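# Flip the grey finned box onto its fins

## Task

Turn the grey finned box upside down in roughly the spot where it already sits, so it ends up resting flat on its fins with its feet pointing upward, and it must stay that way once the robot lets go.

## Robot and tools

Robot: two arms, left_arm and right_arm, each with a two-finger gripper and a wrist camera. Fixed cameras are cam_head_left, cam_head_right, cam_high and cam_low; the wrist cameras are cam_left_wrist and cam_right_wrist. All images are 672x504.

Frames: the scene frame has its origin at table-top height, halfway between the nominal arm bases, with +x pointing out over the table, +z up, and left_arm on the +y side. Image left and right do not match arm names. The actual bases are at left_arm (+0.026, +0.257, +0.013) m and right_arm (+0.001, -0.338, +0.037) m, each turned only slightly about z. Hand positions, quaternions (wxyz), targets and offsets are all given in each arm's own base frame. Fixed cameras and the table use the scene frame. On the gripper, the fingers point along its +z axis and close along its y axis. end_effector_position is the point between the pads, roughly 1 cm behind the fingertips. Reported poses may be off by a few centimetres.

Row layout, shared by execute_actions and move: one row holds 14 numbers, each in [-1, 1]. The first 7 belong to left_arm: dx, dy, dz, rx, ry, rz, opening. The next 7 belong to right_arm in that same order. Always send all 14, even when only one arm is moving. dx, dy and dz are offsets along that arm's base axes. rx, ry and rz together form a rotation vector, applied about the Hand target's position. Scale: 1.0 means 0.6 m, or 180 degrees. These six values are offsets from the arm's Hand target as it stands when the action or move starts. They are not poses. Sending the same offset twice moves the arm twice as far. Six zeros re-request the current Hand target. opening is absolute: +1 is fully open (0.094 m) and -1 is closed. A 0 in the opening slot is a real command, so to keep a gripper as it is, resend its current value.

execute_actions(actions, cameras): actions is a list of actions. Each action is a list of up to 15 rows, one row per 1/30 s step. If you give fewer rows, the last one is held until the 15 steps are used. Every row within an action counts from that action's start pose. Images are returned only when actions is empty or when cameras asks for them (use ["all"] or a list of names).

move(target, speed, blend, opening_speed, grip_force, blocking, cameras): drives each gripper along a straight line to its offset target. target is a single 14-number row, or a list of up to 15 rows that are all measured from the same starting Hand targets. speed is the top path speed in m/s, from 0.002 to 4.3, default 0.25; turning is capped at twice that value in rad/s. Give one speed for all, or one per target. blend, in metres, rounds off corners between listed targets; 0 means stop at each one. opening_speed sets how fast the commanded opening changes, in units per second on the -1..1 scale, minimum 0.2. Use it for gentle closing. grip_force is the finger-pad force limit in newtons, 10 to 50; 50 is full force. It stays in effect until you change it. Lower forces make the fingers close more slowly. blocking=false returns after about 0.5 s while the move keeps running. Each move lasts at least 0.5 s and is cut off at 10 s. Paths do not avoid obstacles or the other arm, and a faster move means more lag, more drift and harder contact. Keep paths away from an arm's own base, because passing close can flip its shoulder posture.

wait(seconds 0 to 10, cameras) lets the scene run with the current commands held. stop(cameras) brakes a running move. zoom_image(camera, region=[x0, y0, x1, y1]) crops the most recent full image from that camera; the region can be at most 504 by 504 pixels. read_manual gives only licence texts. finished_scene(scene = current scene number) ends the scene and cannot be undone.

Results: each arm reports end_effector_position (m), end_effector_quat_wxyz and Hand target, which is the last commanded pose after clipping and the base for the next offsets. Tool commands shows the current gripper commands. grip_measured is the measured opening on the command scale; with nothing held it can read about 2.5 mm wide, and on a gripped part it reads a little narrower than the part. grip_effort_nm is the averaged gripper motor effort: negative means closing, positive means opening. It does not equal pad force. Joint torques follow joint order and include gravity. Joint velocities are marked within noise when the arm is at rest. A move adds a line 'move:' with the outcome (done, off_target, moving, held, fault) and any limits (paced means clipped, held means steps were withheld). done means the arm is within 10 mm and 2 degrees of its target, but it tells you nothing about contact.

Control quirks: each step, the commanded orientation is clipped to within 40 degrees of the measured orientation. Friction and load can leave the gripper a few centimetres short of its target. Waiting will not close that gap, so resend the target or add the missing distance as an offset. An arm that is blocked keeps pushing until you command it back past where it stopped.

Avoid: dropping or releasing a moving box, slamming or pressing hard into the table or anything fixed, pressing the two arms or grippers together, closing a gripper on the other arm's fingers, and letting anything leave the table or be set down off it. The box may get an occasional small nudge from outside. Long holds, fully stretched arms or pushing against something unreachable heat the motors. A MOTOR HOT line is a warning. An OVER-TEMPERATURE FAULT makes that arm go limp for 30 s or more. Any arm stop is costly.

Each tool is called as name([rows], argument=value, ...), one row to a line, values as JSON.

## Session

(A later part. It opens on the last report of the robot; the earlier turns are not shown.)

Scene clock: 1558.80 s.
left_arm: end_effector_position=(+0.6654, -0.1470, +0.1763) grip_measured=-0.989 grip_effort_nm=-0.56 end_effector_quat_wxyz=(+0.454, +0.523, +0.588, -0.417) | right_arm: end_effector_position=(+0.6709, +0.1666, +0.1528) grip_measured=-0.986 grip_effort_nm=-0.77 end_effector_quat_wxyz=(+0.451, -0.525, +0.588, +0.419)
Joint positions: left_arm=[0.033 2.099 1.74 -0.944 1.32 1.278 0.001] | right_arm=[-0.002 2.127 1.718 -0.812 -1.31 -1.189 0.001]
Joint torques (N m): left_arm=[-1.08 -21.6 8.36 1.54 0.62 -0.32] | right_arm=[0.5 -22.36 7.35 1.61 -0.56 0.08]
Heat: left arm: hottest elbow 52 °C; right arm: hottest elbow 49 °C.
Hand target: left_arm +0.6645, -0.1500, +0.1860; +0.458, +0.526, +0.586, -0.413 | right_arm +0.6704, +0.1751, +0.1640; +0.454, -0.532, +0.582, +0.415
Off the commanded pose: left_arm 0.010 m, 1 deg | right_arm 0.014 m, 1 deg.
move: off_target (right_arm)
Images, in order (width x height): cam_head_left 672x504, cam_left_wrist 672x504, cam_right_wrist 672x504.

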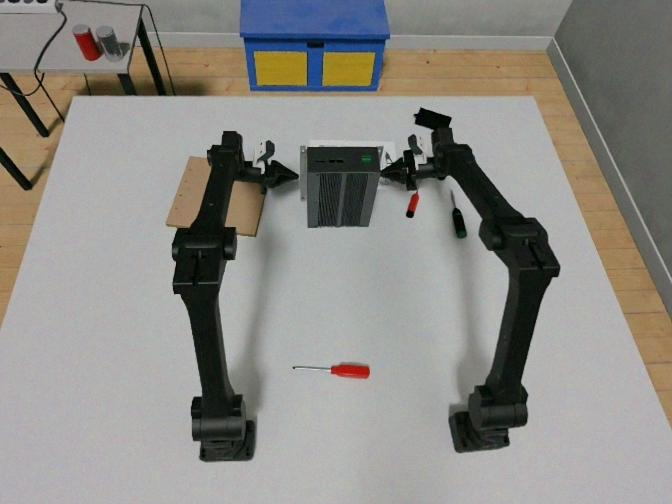

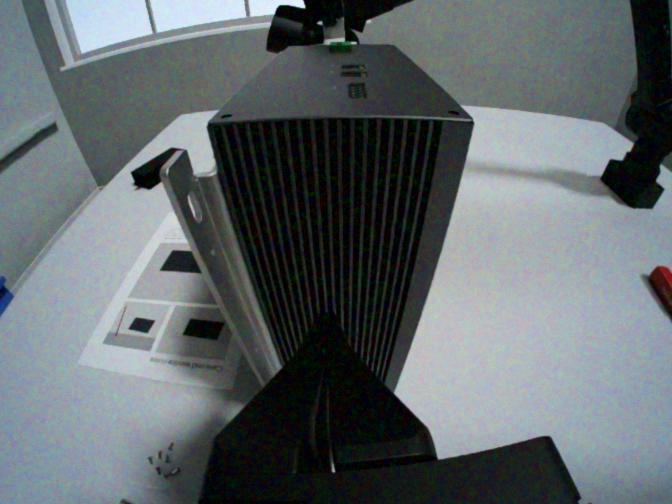

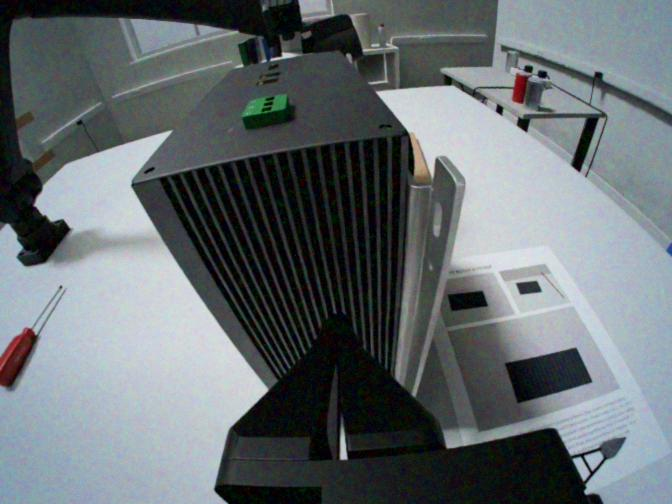

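move(target=[0,-0.0583,0,0,0,0,-1, 0,0.0207,0,0,0,0,-1], speed=0.03, cameras=["cam_head_left","cam_left_wrist","cam_right_wrist"])

zoom_image(camera="cam_head_left", region=[270, 120, 410, 240])

Scene clock: 1582.40 s.
left_arm: end_effector_position=(+0.6679, -0.1728, +0.1758) grip_measured=-0.989 grip_effort_nm=-0.56 end_effector_quat_wxyz=(+0.456, +0.520, +0.592, -0.413) | right_arm: end_effector_position=(+0.6713, +0.1776, +0.1521) grip_measured=-0.986 grip_effort_nm=-0.77 end_effector_quat_wxyz=(+0.450, -0.524, +0.589, +0.419)
Joint positions: left_arm=[-0.007 2.072 1.682 -0.733 1.298 1.092 0.001] | right_arm=[0.015 2.119 1.699 -0.74 -1.302 -1.125 0.001]
Joint torques (N m): left_arm=[-2.32 -21.07 8.42 1.72 0.62 -0.32] | right_arm=[0.97 -21.3 7.9 1.51 -0.53 0.1]
Heat: left arm: hottest elbow 50 °C; right arm: hottest elbow 48 °C.
Hand target: left_arm +0.6645, -0.1850, +0.1858; +0.458, +0.526, +0.586, -0.413 | right_arm +0.6704, +0.1874, +0.1639; +0.454, -0.532, +0.581, +0.415
Off the commanded pose: left_arm 0.016 m, 1 deg | right_arm 0.016 m, 1 deg.
move: off_target (left_arm, right_arm)
Images, in order (width x height): cam_head_left 672x504, cam_left_wrist 672x504, cam_right_wrist 672x504.

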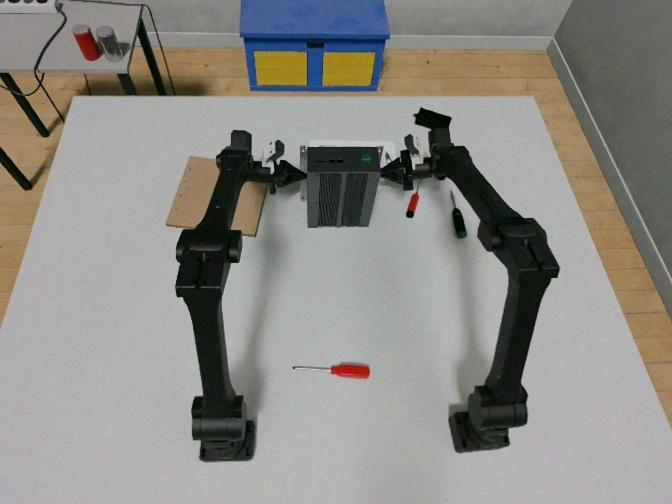

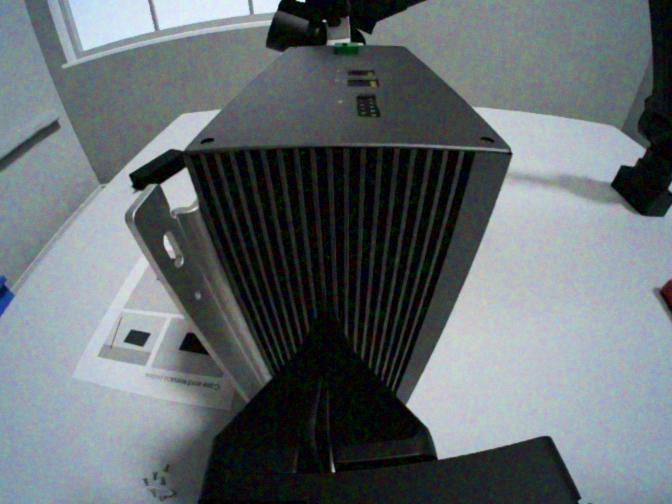

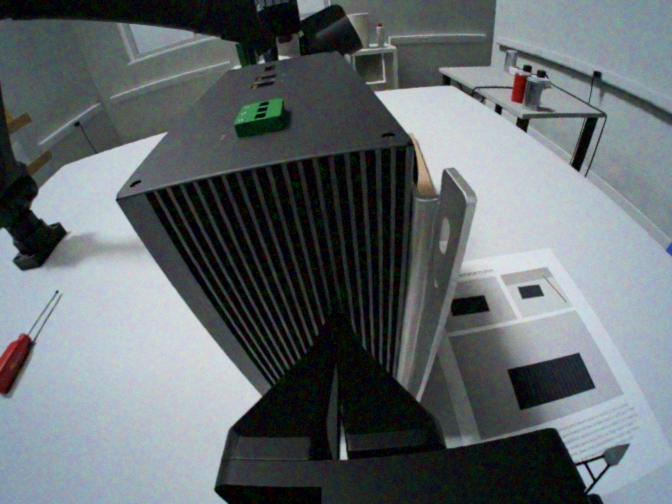

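Scaled by 3.600.

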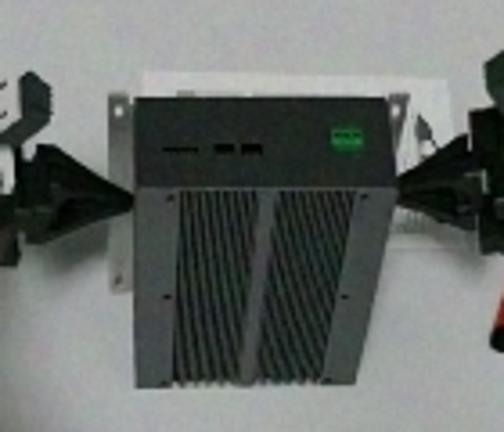

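move([
  [-0.0705,-0.1855,0,0,0,-0.0549,-1, -0.072,0.1872,0,0,0,0.0549,-1],
  [-0.174,-0.3564,0,0,0,-0.1098,-1, -0.176,0.3595,0,0,0,0.1098,-1],
], speed=0.07, blend=0.02, cameras=["cam_head_left","cam_low"])

Scene clock: 1601.47 s.
left_arm: end_effector_position=(+0.6337, -0.1740, +0.1820) grip_measured=-0.989 grip_effort_nm=-0.56 end_effector_quat_wxyz=(+0.448, +0.536, +0.588, -0.407) | right_arm: end_effector_position=(+0.6345, +0.1802, +0.1591) grip_measured=-0.986 grip_effort_nm=-0.77 end_effector_quat_wxyz=(-0.442, +0.543, -0.583, -0.412)
Joint positions: left_arm=[-0.011 1.998 1.597 -0.811 1.281 1.199 0.001] | right_arm=[0.022 2.04 1.604 -0.817 -1.283 -1.24 0.001]
Joint torques (N m): left_arm=[-1.85 -18.43 8.73 1.16 0.84 -0.21] | right_arm=[-0.09 -18.67 7.45 0.88 -0.95 -0.01]
Heat: left arm: hottest elbow 50 °C; right arm: hottest elbow 47 °C.
Hand target: left_arm +0.6327, -0.1806, +0.1819; +0.446, +0.539, +0.585, -0.411 (not the last commanded pose) | right_arm +0.6331, +0.1856, +0.1593; -0.441, +0.544, -0.580, -0.417 (not the last commanded pose)
Off the commanded pose: left_arm 0.237 m, 19 deg | right_arm 0.234 m, 19 deg.
move: held (left_arm, right_arm; a check stopped the path); path passed 1 of 2 targets; limits=held
pose unreachable (left arm): on one or more control steps of this call, first in action 0 (counted from 0), this arm could not follow its commanded pose, so it was not sent that pose on those steps. It may still have moved: this result reports where it is.
cause: moving toward the commanded pose would bring a part of the arm too close to another arm (this arm's wrist (the part past joint 5) and the right arm's fingers, at the place that arm is still heading or pushing toward).
pose unreachable (right arm): on one or more control steps of this call, first in action 0 (counted from 0), this arm could not follow its commanded pose, so it was not sent that pose on those steps. It may still have moved: this result reports where it is.
cause: moving toward the commanded pose would bring a part of the arm too close to another arm (this arm's fingers and the left arm's wrist (the part past joint 5), along the way the arms are being sent, or toward where that arm still pushes).
Images, in order (width x height): cam_head_left 672x504, cam_low 672x504.

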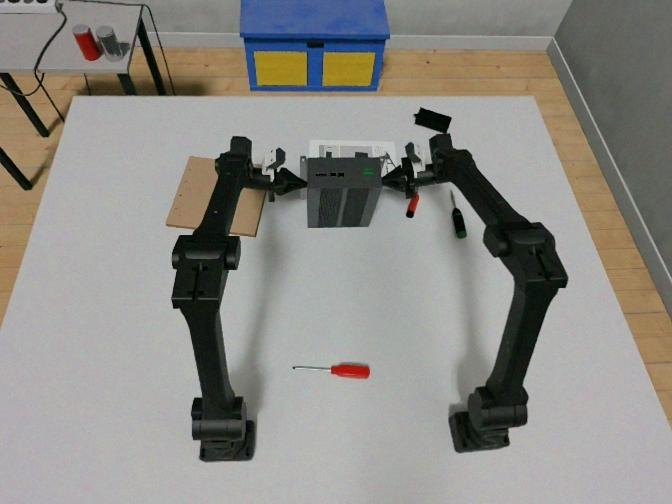

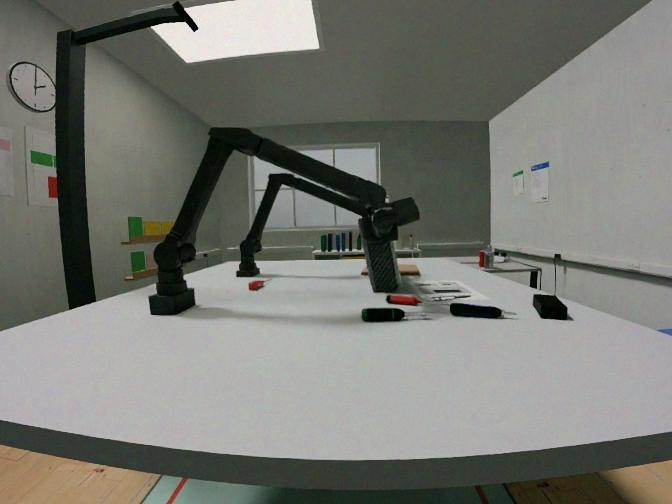

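move([
  [-0.0288,-0.1732,0,0,0,-0.0494,-1, -0.0302,0.1732,0,0,0,0.0494,-1],
  [-0.1072,-0.33,0,0,0,-0.0987,-1, -0.1097,0.3298,0,0,0,0.0987,-1],
], speed=0.07, blend=0.02, cameras=["cam_head_left","cam_low"])

Scene clock: 1643.27 s.
left_arm: end_effector_position=(+0.6211, -0.1804, +0.1822) grip_measured=-0.989 grip_effort_nm=-0.56 end_effector_quat_wxyz=(+0.436, +0.550, +0.583, -0.409) | right_arm: end_effector_position=(+0.6219, +0.1857, +0.1599) grip_measured=-0.986 grip_effort_nm=-0.77 end_effector_quat_wxyz=(-0.432, +0.557, -0.577, -0.414)
Joint positions: left_arm=[-0.022 1.99 1.598 -0.904 1.27 1.287 0.001] | right_arm=[0.032 2.032 1.605 -0.912 -1.274 -1.332 0.001]
Joint torques (N m): left_arm=[-24.94 -17.96 8.55 0.64 1.69 -0.07] | right_arm=[21.95 -18.67 7.19 0.49 -1.71 -0.16]
Heat: left arm: hottest elbow 47 °C; right arm: hottest elbow 46 °C.
Hand target: left_arm +0.5684, -0.3786, +0.1819; +0.378, +0.622, +0.495, -0.475 | right_arm +0.5672, +0.3835, +0.1592; -0.371, +0.627, -0.489, -0.480
Off the commanded pose: left_arm 0.205 m, 17 deg | right_arm 0.205 m, 16 deg.
move: off_target (left_arm, right_arm)
Images, in order (width x height): cam_head_left 672x504, cam_low 672x504.

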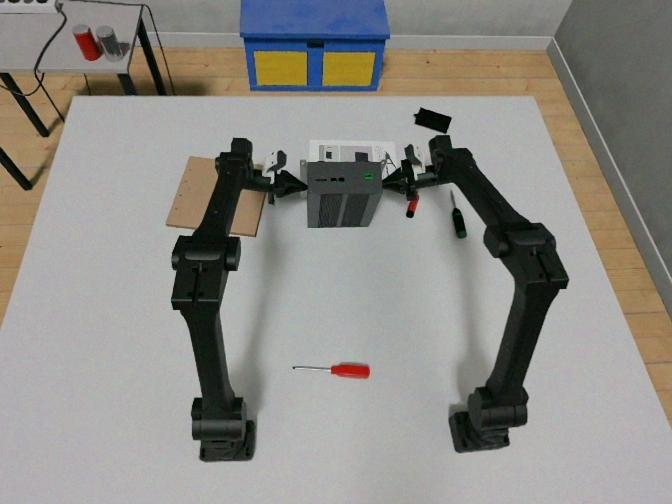

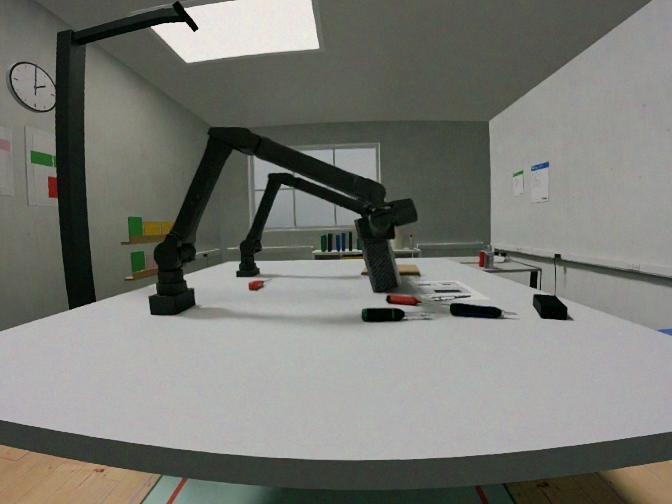

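move(target=[-0.0632,0.0508,0.0088,0,0,0.0086,-1, -0.0607,-0.05,0.0088,0,0,-0.0085,-1], speed=0.05, cameras=["cam_head_left","cam_low"])

Scene clock: 1650.83 s.
left_arm: end_effector_position=(+0.5741, -0.1806, +0.1782) grip_measured=-0.989 grip_effort_nm=-0.56 end_effector_quat_wxyz=(+0.428, +0.551, +0.586, -0.413) | right_arm: end_effector_position=(+0.5738, +0.1862, +0.1568) grip_measured=-0.986 grip_effort_nm=-0.77 end_effector_quat_wxyz=(-0.422, +0.556, -0.580, -0.420)
Joint positions: left_arm=[-0.025 1.891 1.438 -0.882 1.265 1.313 0.001] | right_arm=[0.035 1.933 1.44 -0.884 -1.271 -1.35 0.001]
Joint torques (N m): left_arm=[-22.83 -16.91 8.4 1.74 1.92 -0.37] | right_arm=[20.66 -17.14 7.43 1.47 -1.85 0.11]
Heat: left arm: hottest elbow 48 °C; right arm: hottest elbow 46 °C.
Hand target: left_arm +0.5304, -0.3482, +0.1872; +0.384, +0.616, +0.503, -0.469 | right_arm +0.5308, +0.3536, +0.1646; -0.378, +0.621, -0.497, -0.475
Off the commanded pose: left_arm 0.173 m, 15 deg | right_arm 0.173 m, 15 deg.
move: off_target (left_arm, right_arm)
Images, in order (width x height): cam_head_left 672x504, cam_low 672x504.

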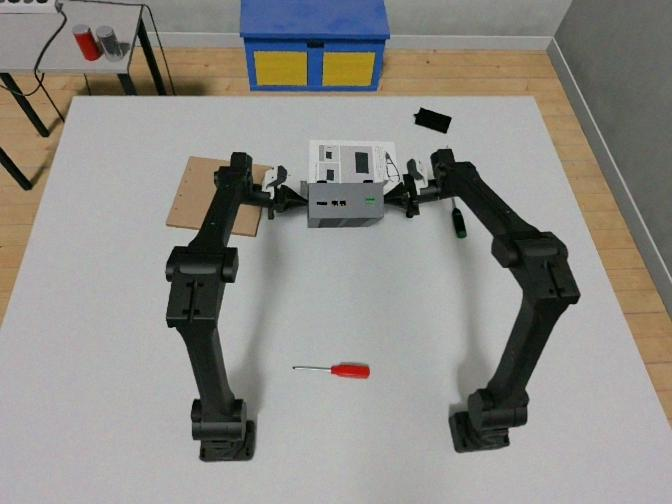

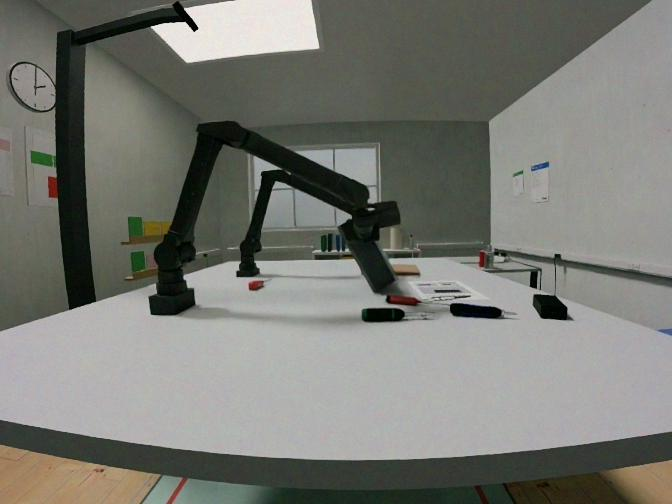

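move([
  [-0.052,0.0382,-0.0038,0,0,0.0069,-1,-0.0502,-0.0378,-0.0038,0,0,-0.0068,-1],
  [-0.0985,0.0695,-0.0288,0,0,0.0129,-1,-0.0948,-0.0685,-0.0288,0,0,-0.0127,-1],
  [-0.1322,0.0905,-0.0672,0,0,0.0171,-1,-0.1273,-0.0892,-0.0672,0,0,-0.017,-1],
], speed=0.05, blend=0.02, cameras=["cam_head_left","cam_low"])

Scene clock: 1664.17 s.
left_arm: end_effector_position=(+0.4716, -0.1874, +0.0949) grip_measured=-0.989 grip_effort_nm=-0.56 end_effector_quat_wxyz=(+0.390, +0.539, +0.611, -0.429) | right_arm: end_effector_position=(+0.4784, +0.1825, +0.0716) grip_measured=-0.986 grip_effort_nm=-0.77 end_effector_quat_wxyz=(+0.391, -0.548, +0.606, +0.423)
Joint positions: left_arm=[-0.048 1.804 1.06 -0.648 1.231 1.269 0.001] | right_arm=[0.04 1.864 1.079 -0.644 -1.224 -1.331 0.001]
Joint torques (N m): left_arm=[-17.26 -18.08 9.28 1.96 3.46 -0.32] | right_arm=[16.15 -19.37 7.71 1.21 -4.04 0.17]
Heat: left arm: hottest elbow 48 °C; right arm: hottest elbow 45 °C.
Hand target: left_arm +0.4511, -0.2938, +0.1468; +0.396, +0.602, +0.520, -0.459 | right_arm +0.4543, +0.3002, +0.1242; +0.390, -0.607, +0.513, +0.464
Off the commanded pose: left_arm 0.120 m, 13 deg | right_arm 0.131 m, 13 deg.
move: off_target (left_arm, right_arm); blend cut to 0.0067 m at target 1, 0.0166 m at target 2
Images, in order (width x height): cam_head_left 672x504, cam_low 672x504.

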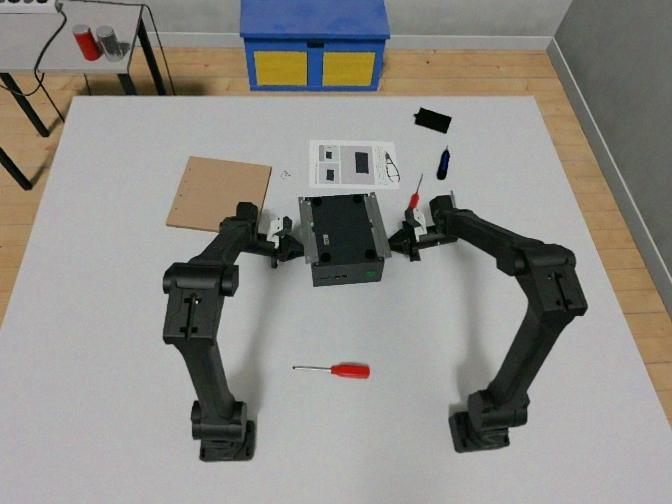

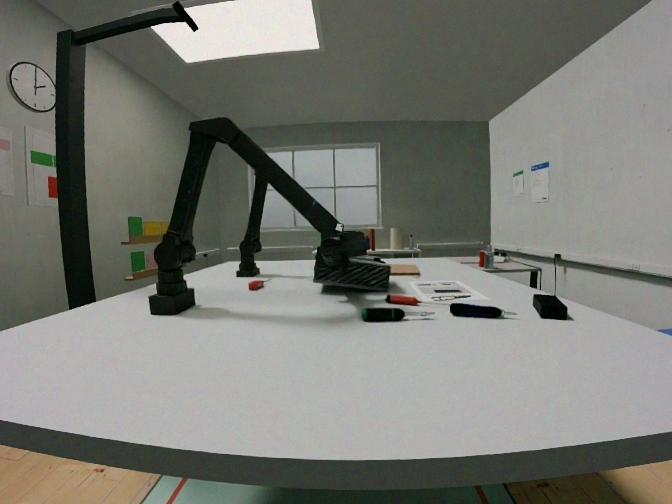

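move([
  [-0.0247,0.0145,-0.05,0,0,0.0031,-1,-0.0237,-0.0145,-0.05,0,0,-0.0031,-1],
  [-0.0412,0.024,-0.1083,0,0,0.0052,-1,-0.0395,-0.0238,-0.1083,0,0,-0.0051,-1],
], speed=0.04, blend=0.015, cameras=["cam_head_left","cam_low"])

Scene clock: 1674.80 s.
left_arm: end_effector_position=(+0.4494, -0.1888, +0.0640) grip_measured=-0.989 grip_effort_nm=-0.56 end_effector_quat_wxyz=(+0.412, +0.552, +0.596, -0.413) | right_arm: end_effector_position=(+0.4520, +0.1828, +0.0401) grip_measured=-0.986 grip_effort_nm=-0.77 end_effector_quat_wxyz=(-0.408, +0.548, -0.596, -0.422)
Joint positions: left_arm=[-0.053 1.81 0.944 -0.444 1.233 1.255 0.001] | right_arm=[0.04 1.881 0.962 -0.455 -1.248 -1.305 0.001]
Joint torques (N m): left_arm=[-15.62 -13.04 7.61 2.02 3.05 -0.32] | right_arm=[15.21 -14.27 6.57 2.14 -2.82 0.11]
Heat: left arm: hottest elbow 48 °C; right arm: hottest elbow 45 °C.
Hand target: left_arm +0.4265, -0.2794, +0.0819; +0.400, +0.598, +0.524, -0.456 | right_arm +0.4307, +0.2858, +0.0592; -0.394, +0.603, -0.518, -0.461
Off the commanded pose: left_arm 0.095 m, 11 deg | right_arm 0.107 m, 12 deg.
move: off_target (left_arm, right_arm); blend cut to 0.0139 m at target 1
Images, in order (width x height): cam_head_left 672x504, cam_low 672x504.

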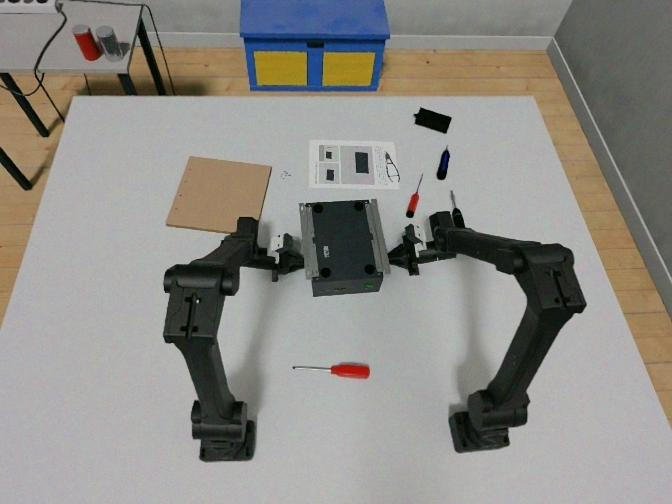

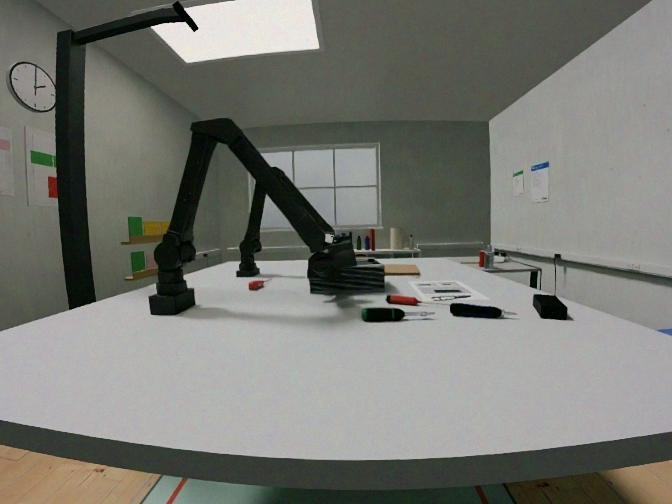

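move(target=[-0.008,0.004,-0.0667,0,0,0,-1,-0.008,-0.004,-0.0667,0,0,0,-1], speed=0.04, cameras=["cam_head_left","cam_low","cam_high"])

zoom_image(camera="cam_low", region=[280, 230, 420, 320])

zoom_image(camera="cam_head_left", region=[270, 180, 420, 310])

Scene clock: 1682.17 s.
left_arm: end_effector_position=(+0.4490, -0.1889, +0.0621) grip_measured=-0.989 grip_effort_nm=-0.56 end_effector_quat_wxyz=(+0.441, +0.559, +0.570, -0.410) | right_arm: end_effector_position=(+0.4517, +0.1831, +0.0388) grip_measured=-0.986 grip_effort_nm=-0.77 end_effector_quat_wxyz=(-0.436, +0.555, -0.572, -0.418)
Joint positions: left_arm=[-0.048 1.823 0.92 -0.35 1.277 1.266 0.001] | right_arm=[0.036 1.891 0.941 -0.369 -1.287 -1.316 0.001]
Joint torques (N m): left_arm=[-15.68 -8.7 6.57 2.26 1.16 -0.33] | right_arm=[14.97 -9.76 5.87 2.22 -0.96 0.07]
Heat: left arm: hottest elbow 48 °C; right arm: hottest elbow 45 °C.
Hand target: left_arm +0.4215, -0.2771, +0.0419; +0.400, +0.598, +0.524, -0.456 | right_arm +0.4259, +0.2834, +0.0193; -0.394, +0.603, -0.518, -0.461
Off the commanded pose: left_arm 0.094 m, 10 deg | right_arm 0.105 m, 11 deg.
move: off_target (left_arm, right_arm)
Images, in order (width x height): cam_head_left 672x504, cam_high 672x504, cam_low 672x504.

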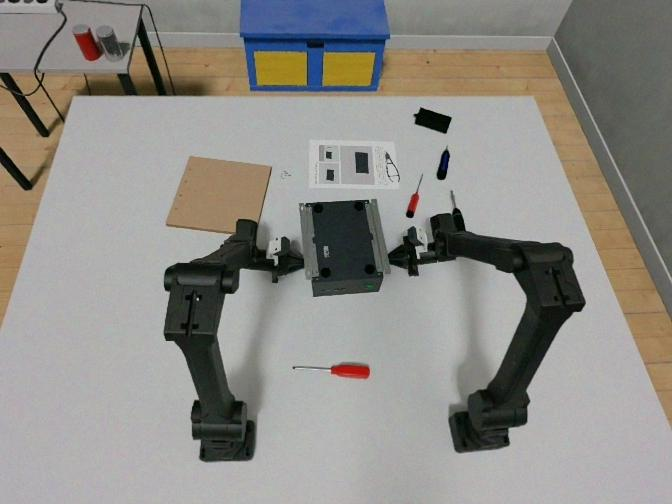

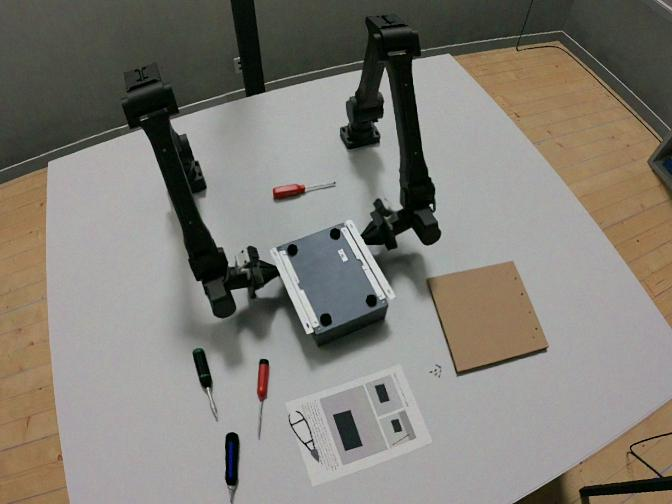

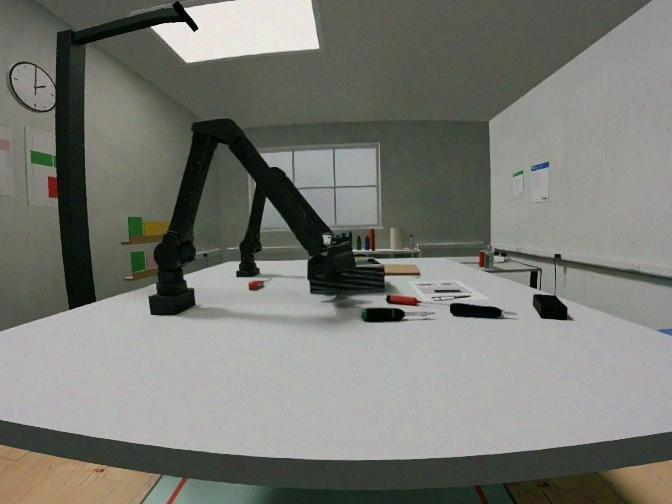

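Scaled by 3.600.

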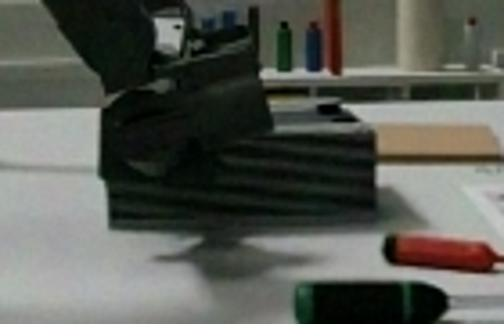

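Scaled by 3.360.

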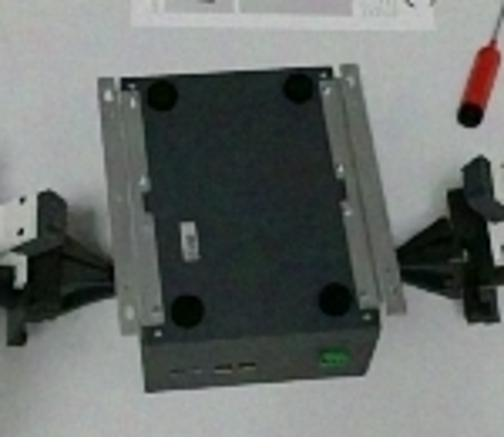

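move([
  [0,0,0.035,0,0,0,-1,0,0,0.035,0,0,0,-1],
  [-0.075,0.0475,0.035,0,0,0,-1,-0.075,0.003,0.035,0,0,0,-1],
  [-0.15,0.095,0.035,0,0,0,-1,-0.15,0.006,0.035,0,0,0,-1],
], speed=0.04, blend=[0,0.02,0], cameras=["cam_head_left","cam_low","cam_high"])

zoom_image(camera="cam_head_left", region=[270, 180, 420, 330])

Scene clock: 1719.20 s.
left_arm: end_effector_position=(+0.3549, -0.1799, +0.0607) grip_measured=-0.989 grip_effort_nm=-0.56 end_effector_quat_wxyz=(+0.419, +0.573, +0.560, -0.428) | right_arm: end_effector_position=(+0.3901, +0.1966, +0.0388) grip_measured=-0.986 grip_effort_nm=-0.77 end_effector_quat_wxyz=(-0.438, +0.560, -0.580, -0.398)
Joint positions: left_arm=[-0.035 1.699 0.736 -0.564 1.284 1.527 0.001] | right_arm=[0.083 1.76 0.709 -0.083 -1.233 -1.143 0.001]
Joint torques (N m): left_arm=[-9.64 -9.93 4.64 0.24 1.52 -0.06] | right_arm=[15.62 -11.28 2.59 0.96 -2.39 0.06]
Heat: left arm: hottest elbow 46 °C; right arm: hottest elbow 42 °C.
Hand target: left_arm +0.3315, -0.2200, +0.0628; +0.400, +0.598, +0.525, -0.456 | right_arm +0.3358, +0.2870, +0.0402; -0.394, +0.603, -0.518, -0.461
Off the commanded pose: left_arm 0.047 m, 6 deg | right_arm 0.105 m, 12 deg.
move: off_target (left_arm, right_arm)
Images, in order (width x height): cam_head_left 672x504, cam_high 672x504, cam_low 672x504.

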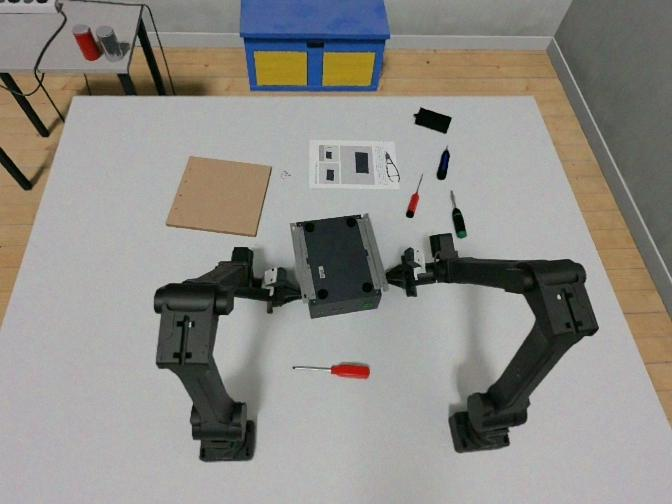

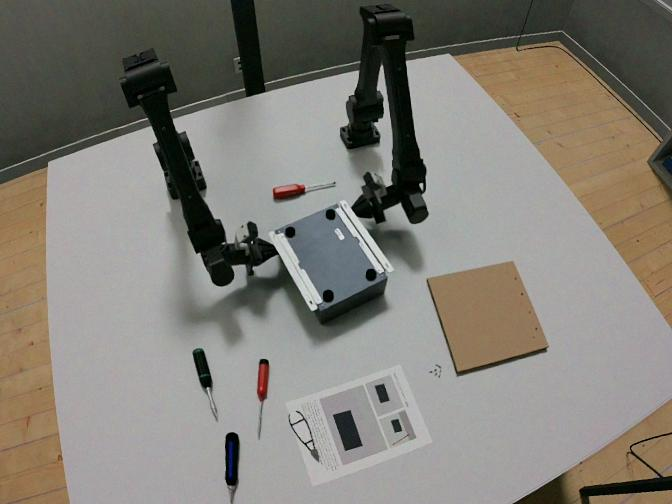

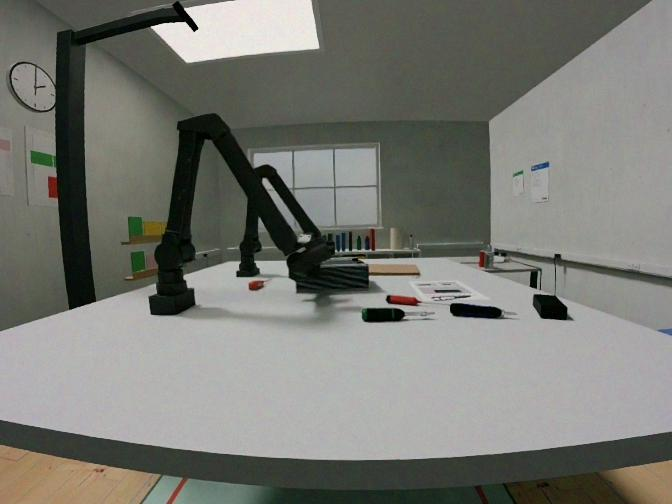

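Scaled by 3.360.

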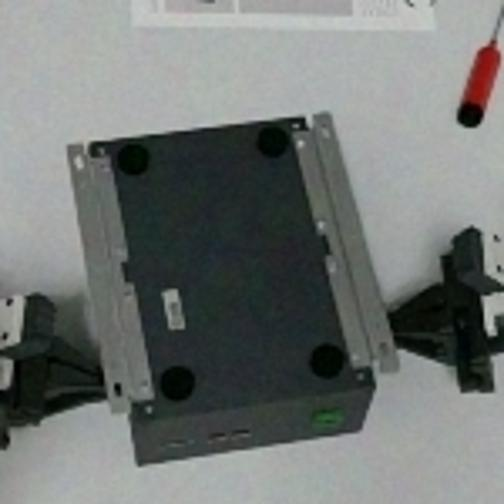

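move([
  [0.039,0.067,0,0.0176,-0.0043,0.0722,-1,0.0905,-0.1507,0,-0.0157,0.0128,-0.0806,-1],
  [0.039,0.19,0,0.0176,-0.0043,0.0722,-1,0.0905,-0.27,0,-0.0157,0.0128,-0.0806,-1],
], speed=0.06, blend=0.01, cameras=["cam_head_left","cam_low","cam_high"])

zoom_image(camera="cam_head_left", region=[270, 180, 420, 330])

Scene clock: 1759.10 s.
left_arm: end_effector_position=(+0.3451, -0.1105, +0.0645) grip_measured=-0.989 grip_effort_nm=-0.56 end_effector_quat_wxyz=(+0.434, +0.547, +0.599, -0.392) | right_arm: end_effector_position=(+0.3778, +0.1307, +0.0383) grip_measured=-0.986 grip_effort_nm=-0.77 end_effector_quat_wxyz=(+0.416, -0.532, +0.611, +0.413)
Joint positions: left_arm=[0.164 1.664 0.719 -0.828 1.244 1.789 0.001] | right_arm=[-0.092 1.775 0.776 -0.63 -1.253 -1.567 0.001]
Joint torques (N m): left_arm=[-0.21 -7.41 7.17 -0.13 0.6 -0.05] | right_arm=[-2.32 -9.7 6.34 0.08 -0.8 -0.13]
Heat: left arm: hottest elbow 44 °C; right arm: hottest elbow 40 °C.
Hand target: left_arm +0.3550, -0.1061, +0.0629; +0.436, +0.548, +0.598, -0.389 | right_arm +0.3902, +0.1250, +0.0403; +0.424, -0.533, +0.609, +0.407
Off the commanded pose: left_arm 0.011 m, 0 deg | right_arm 0.014 m, 1 deg.
move: off_target (left_arm, right_arm)
Images, in order (width x height): cam_head_left 672x504, cam_high 672x504, cam_low 672x504.

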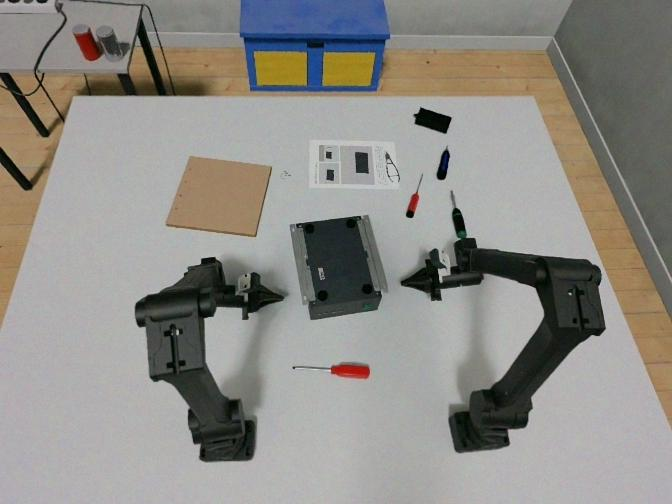

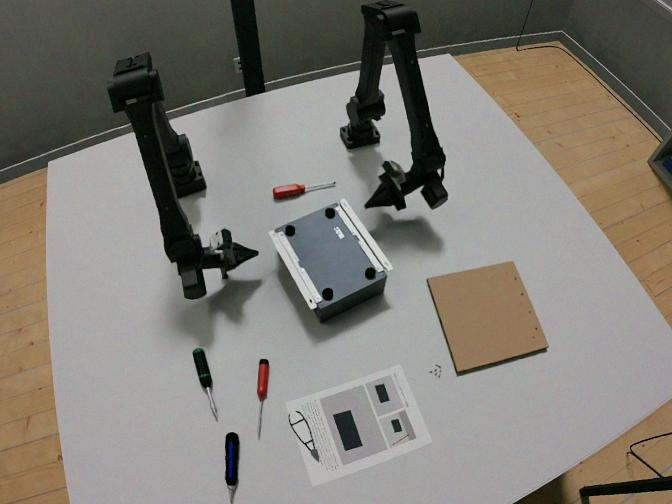

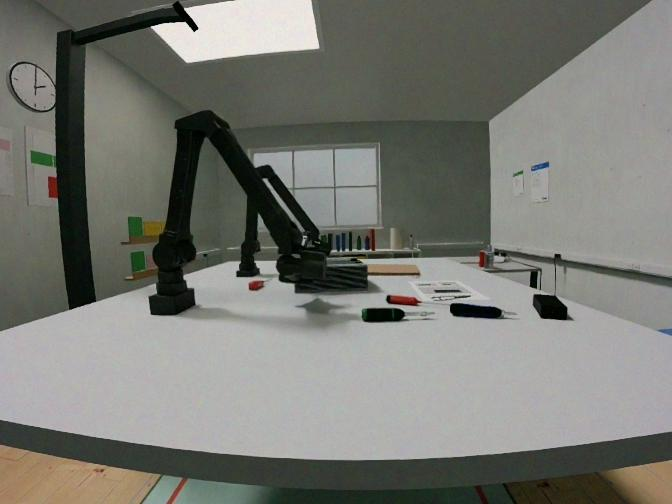

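Scaled by 3.360.

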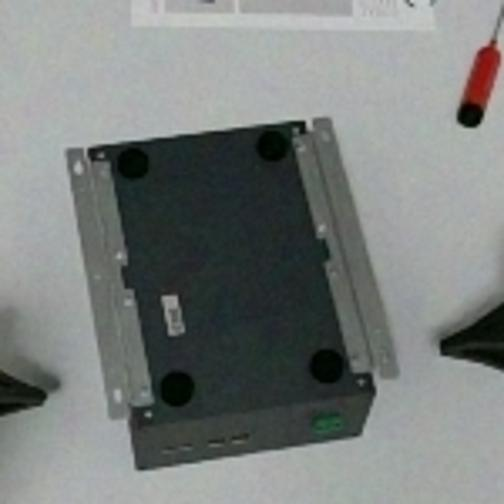

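move([
  [0,0.05,0.15,0,0,0,-1,-0.0267,0.06,0,0,0,0,-1],
  [0.15,0.05,0.23,0,0,0,-1,-0.0267,0.208,0,0,0,0,-1],
], speed=[0.08,0.04], blend=[0.01,0], cameras=["cam_head_left","cam_low"])

zoom_image(camera="cam_head_left", region=[270, 180, 420, 330])

Scene clock: 1819.70 s.
left_arm: end_effector_position=(+0.4335, -0.0741, +0.1981) grip_measured=-0.989 grip_effort_nm=-0.56 end_effector_quat_wxyz=(+0.439, +0.548, +0.599, -0.385) | right_arm: end_effector_position=(+0.3750, +0.2320, +0.0349) grip_measured=-0.986 grip_effort_nm=-0.77 end_effector_quat_wxyz=(+0.420, -0.518, +0.627, +0.402)
Joint positions: left_arm=[0.214 1.626 1.133 -1.379 1.23 1.91 0.001] | right_arm=[0.191 1.737 0.603 0.289 -1.123 -0.72 0.001]
Joint torques (N m): left_arm=[-1.55 -9.41 10.43 -0.29 0.8 -0.32] | right_arm=[2.2 -9.64 5.04 2.65 -0.67 0.09]
Heat: left arm: hottest elbow 45 °C; right arm: hottest elbow 42 °C.
Hand target: left_arm +0.4450, -0.0761, +0.2008; +0.436, +0.548, +0.598, -0.389 | right_arm +0.3743, +0.2497, +0.0402; +0.424, -0.533, +0.609, +0.407
Off the commanded pose: left_arm 0.012 m, 1 deg | right_arm 0.019 m, 3 deg.
move: off_target (left_arm, right_arm)
Images, in order (width x height): cam_head_left 672x504, cam_low 672x504.

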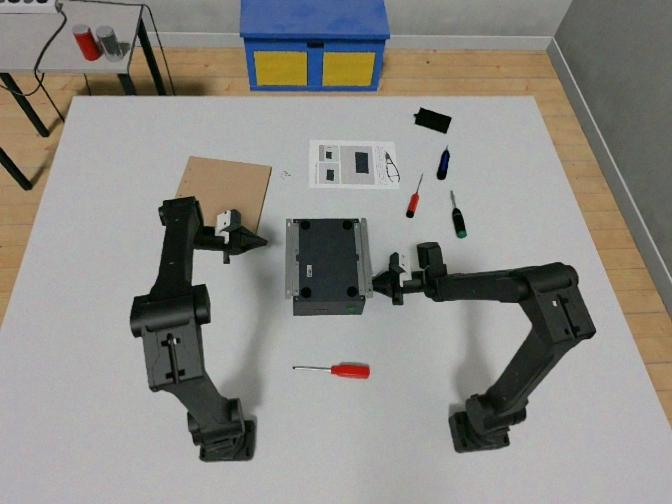

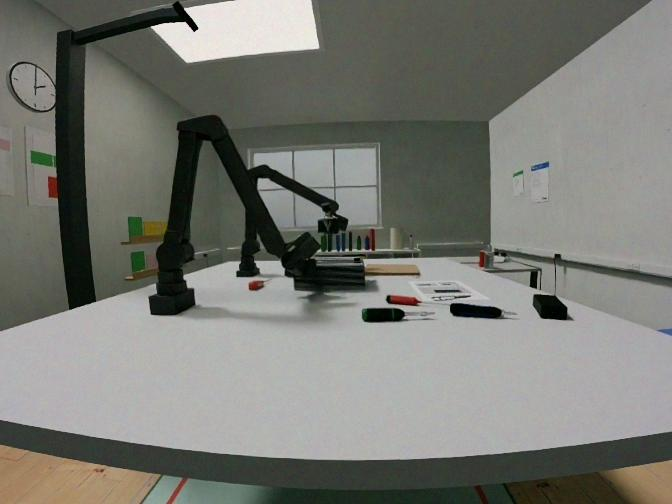

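Scaled by 3.360.

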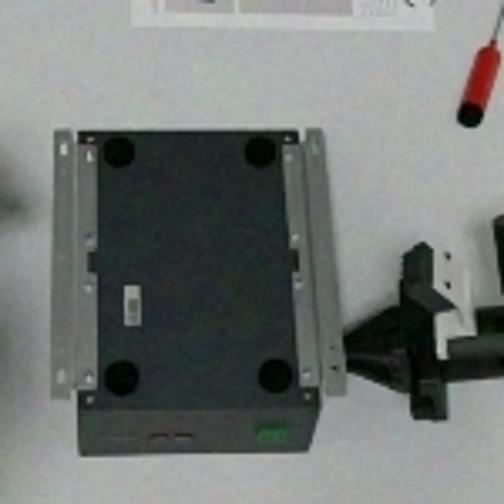

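move([
  [0,0,0,0,0,0,-1,0,-0.15,0,0,0,0,-1],
  [0,0,0,0,0,0,-1,0.1,-0.2,0.2,0,0,0,-1],
], speed=0.08, blend=[0.01,0], cameras=["cam_head_left","cam_low","cam_high"])

zoom_image(camera="cam_low", region=[280, 230, 420, 320])

zoom_image(camera="cam_head_left", region=[270, 180, 420, 330])

Scene clock: 1831.63 s.
left_arm: end_effector_position=(+0.4335, -0.0741, +0.1981) grip_measured=-0.989 grip_effort_nm=-0.56 end_effector_quat_wxyz=(+0.439, +0.548, +0.599, -0.385) | right_arm: end_effector_position=(+0.4188, +0.1365, +0.1458) grip_measured=-0.986 grip_effort_nm=-0.77 end_effector_quat_wxyz=(+0.408, -0.526, +0.616, +0.421)
Joint positions: left_arm=[0.214 1.626 1.133 -1.379 1.23 1.91 0.001] | right_arm=[-0.068 1.617 0.966 -0.938 -1.252 -1.496 0.001]
Joint torques (N m): left_arm=[-1.67 -9.58 10.43 -0.31 0.81 -0.32] | right_arm=[-1.9 -11.46 9.14 -0.02 -0.89 -0.11]
Heat: left arm: hottest elbow 47 °C; right arm: hottest elbow 41 °C.
Hand target: left_arm +0.4450, -0.0761, +0.2008; +0.436, +0.548, +0.598, -0.389 | right_arm +0.4342, +0.1298, +0.1602; +0.424, -0.533, +0.609, +0.407
Off the commanded pose: left_arm 0.012 m, 1 deg | right_arm 0.022 m, 3 deg.
move: off_target (left_arm, right_arm)
Images, in order (width x height): cam_head_left 672x504, cam_high 672x504, cam_low 672x504.

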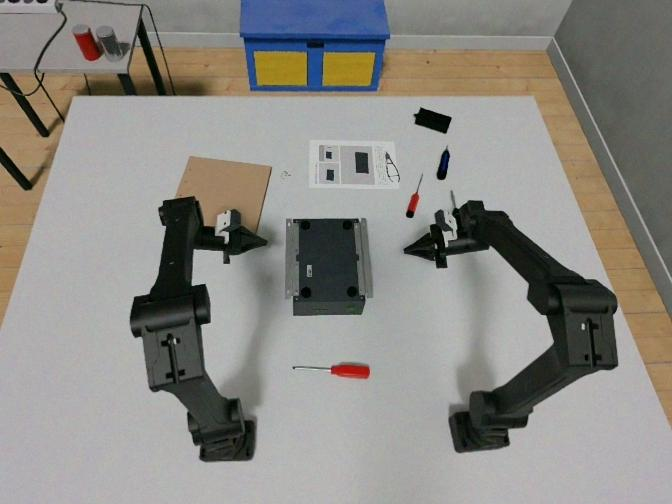

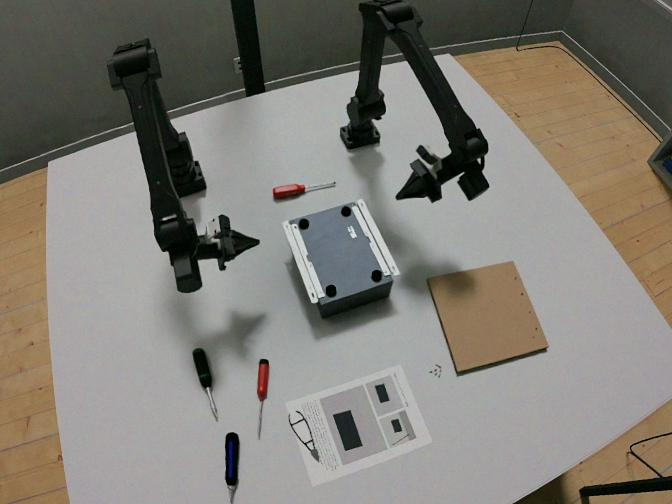

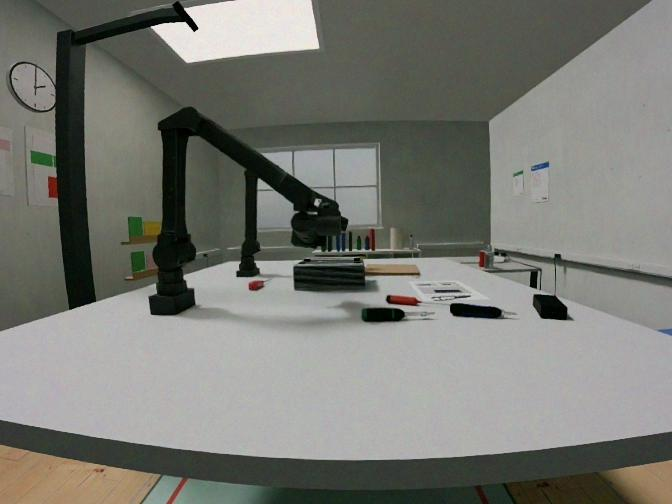

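Scaled by 3.600.

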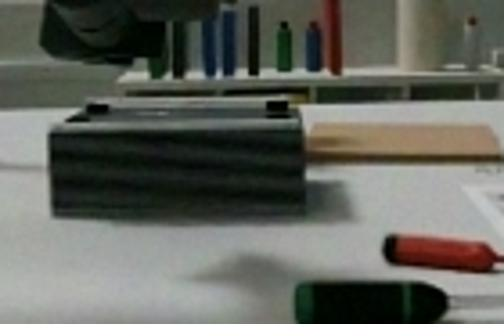

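Scaled by 3.360.

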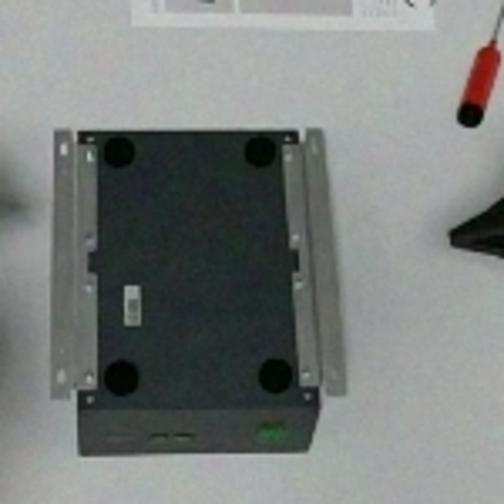

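Box lies flat on its fins, feet up, at its original place; arms clear.

finished_scene(scene=2)

The scene is finished: the task was done.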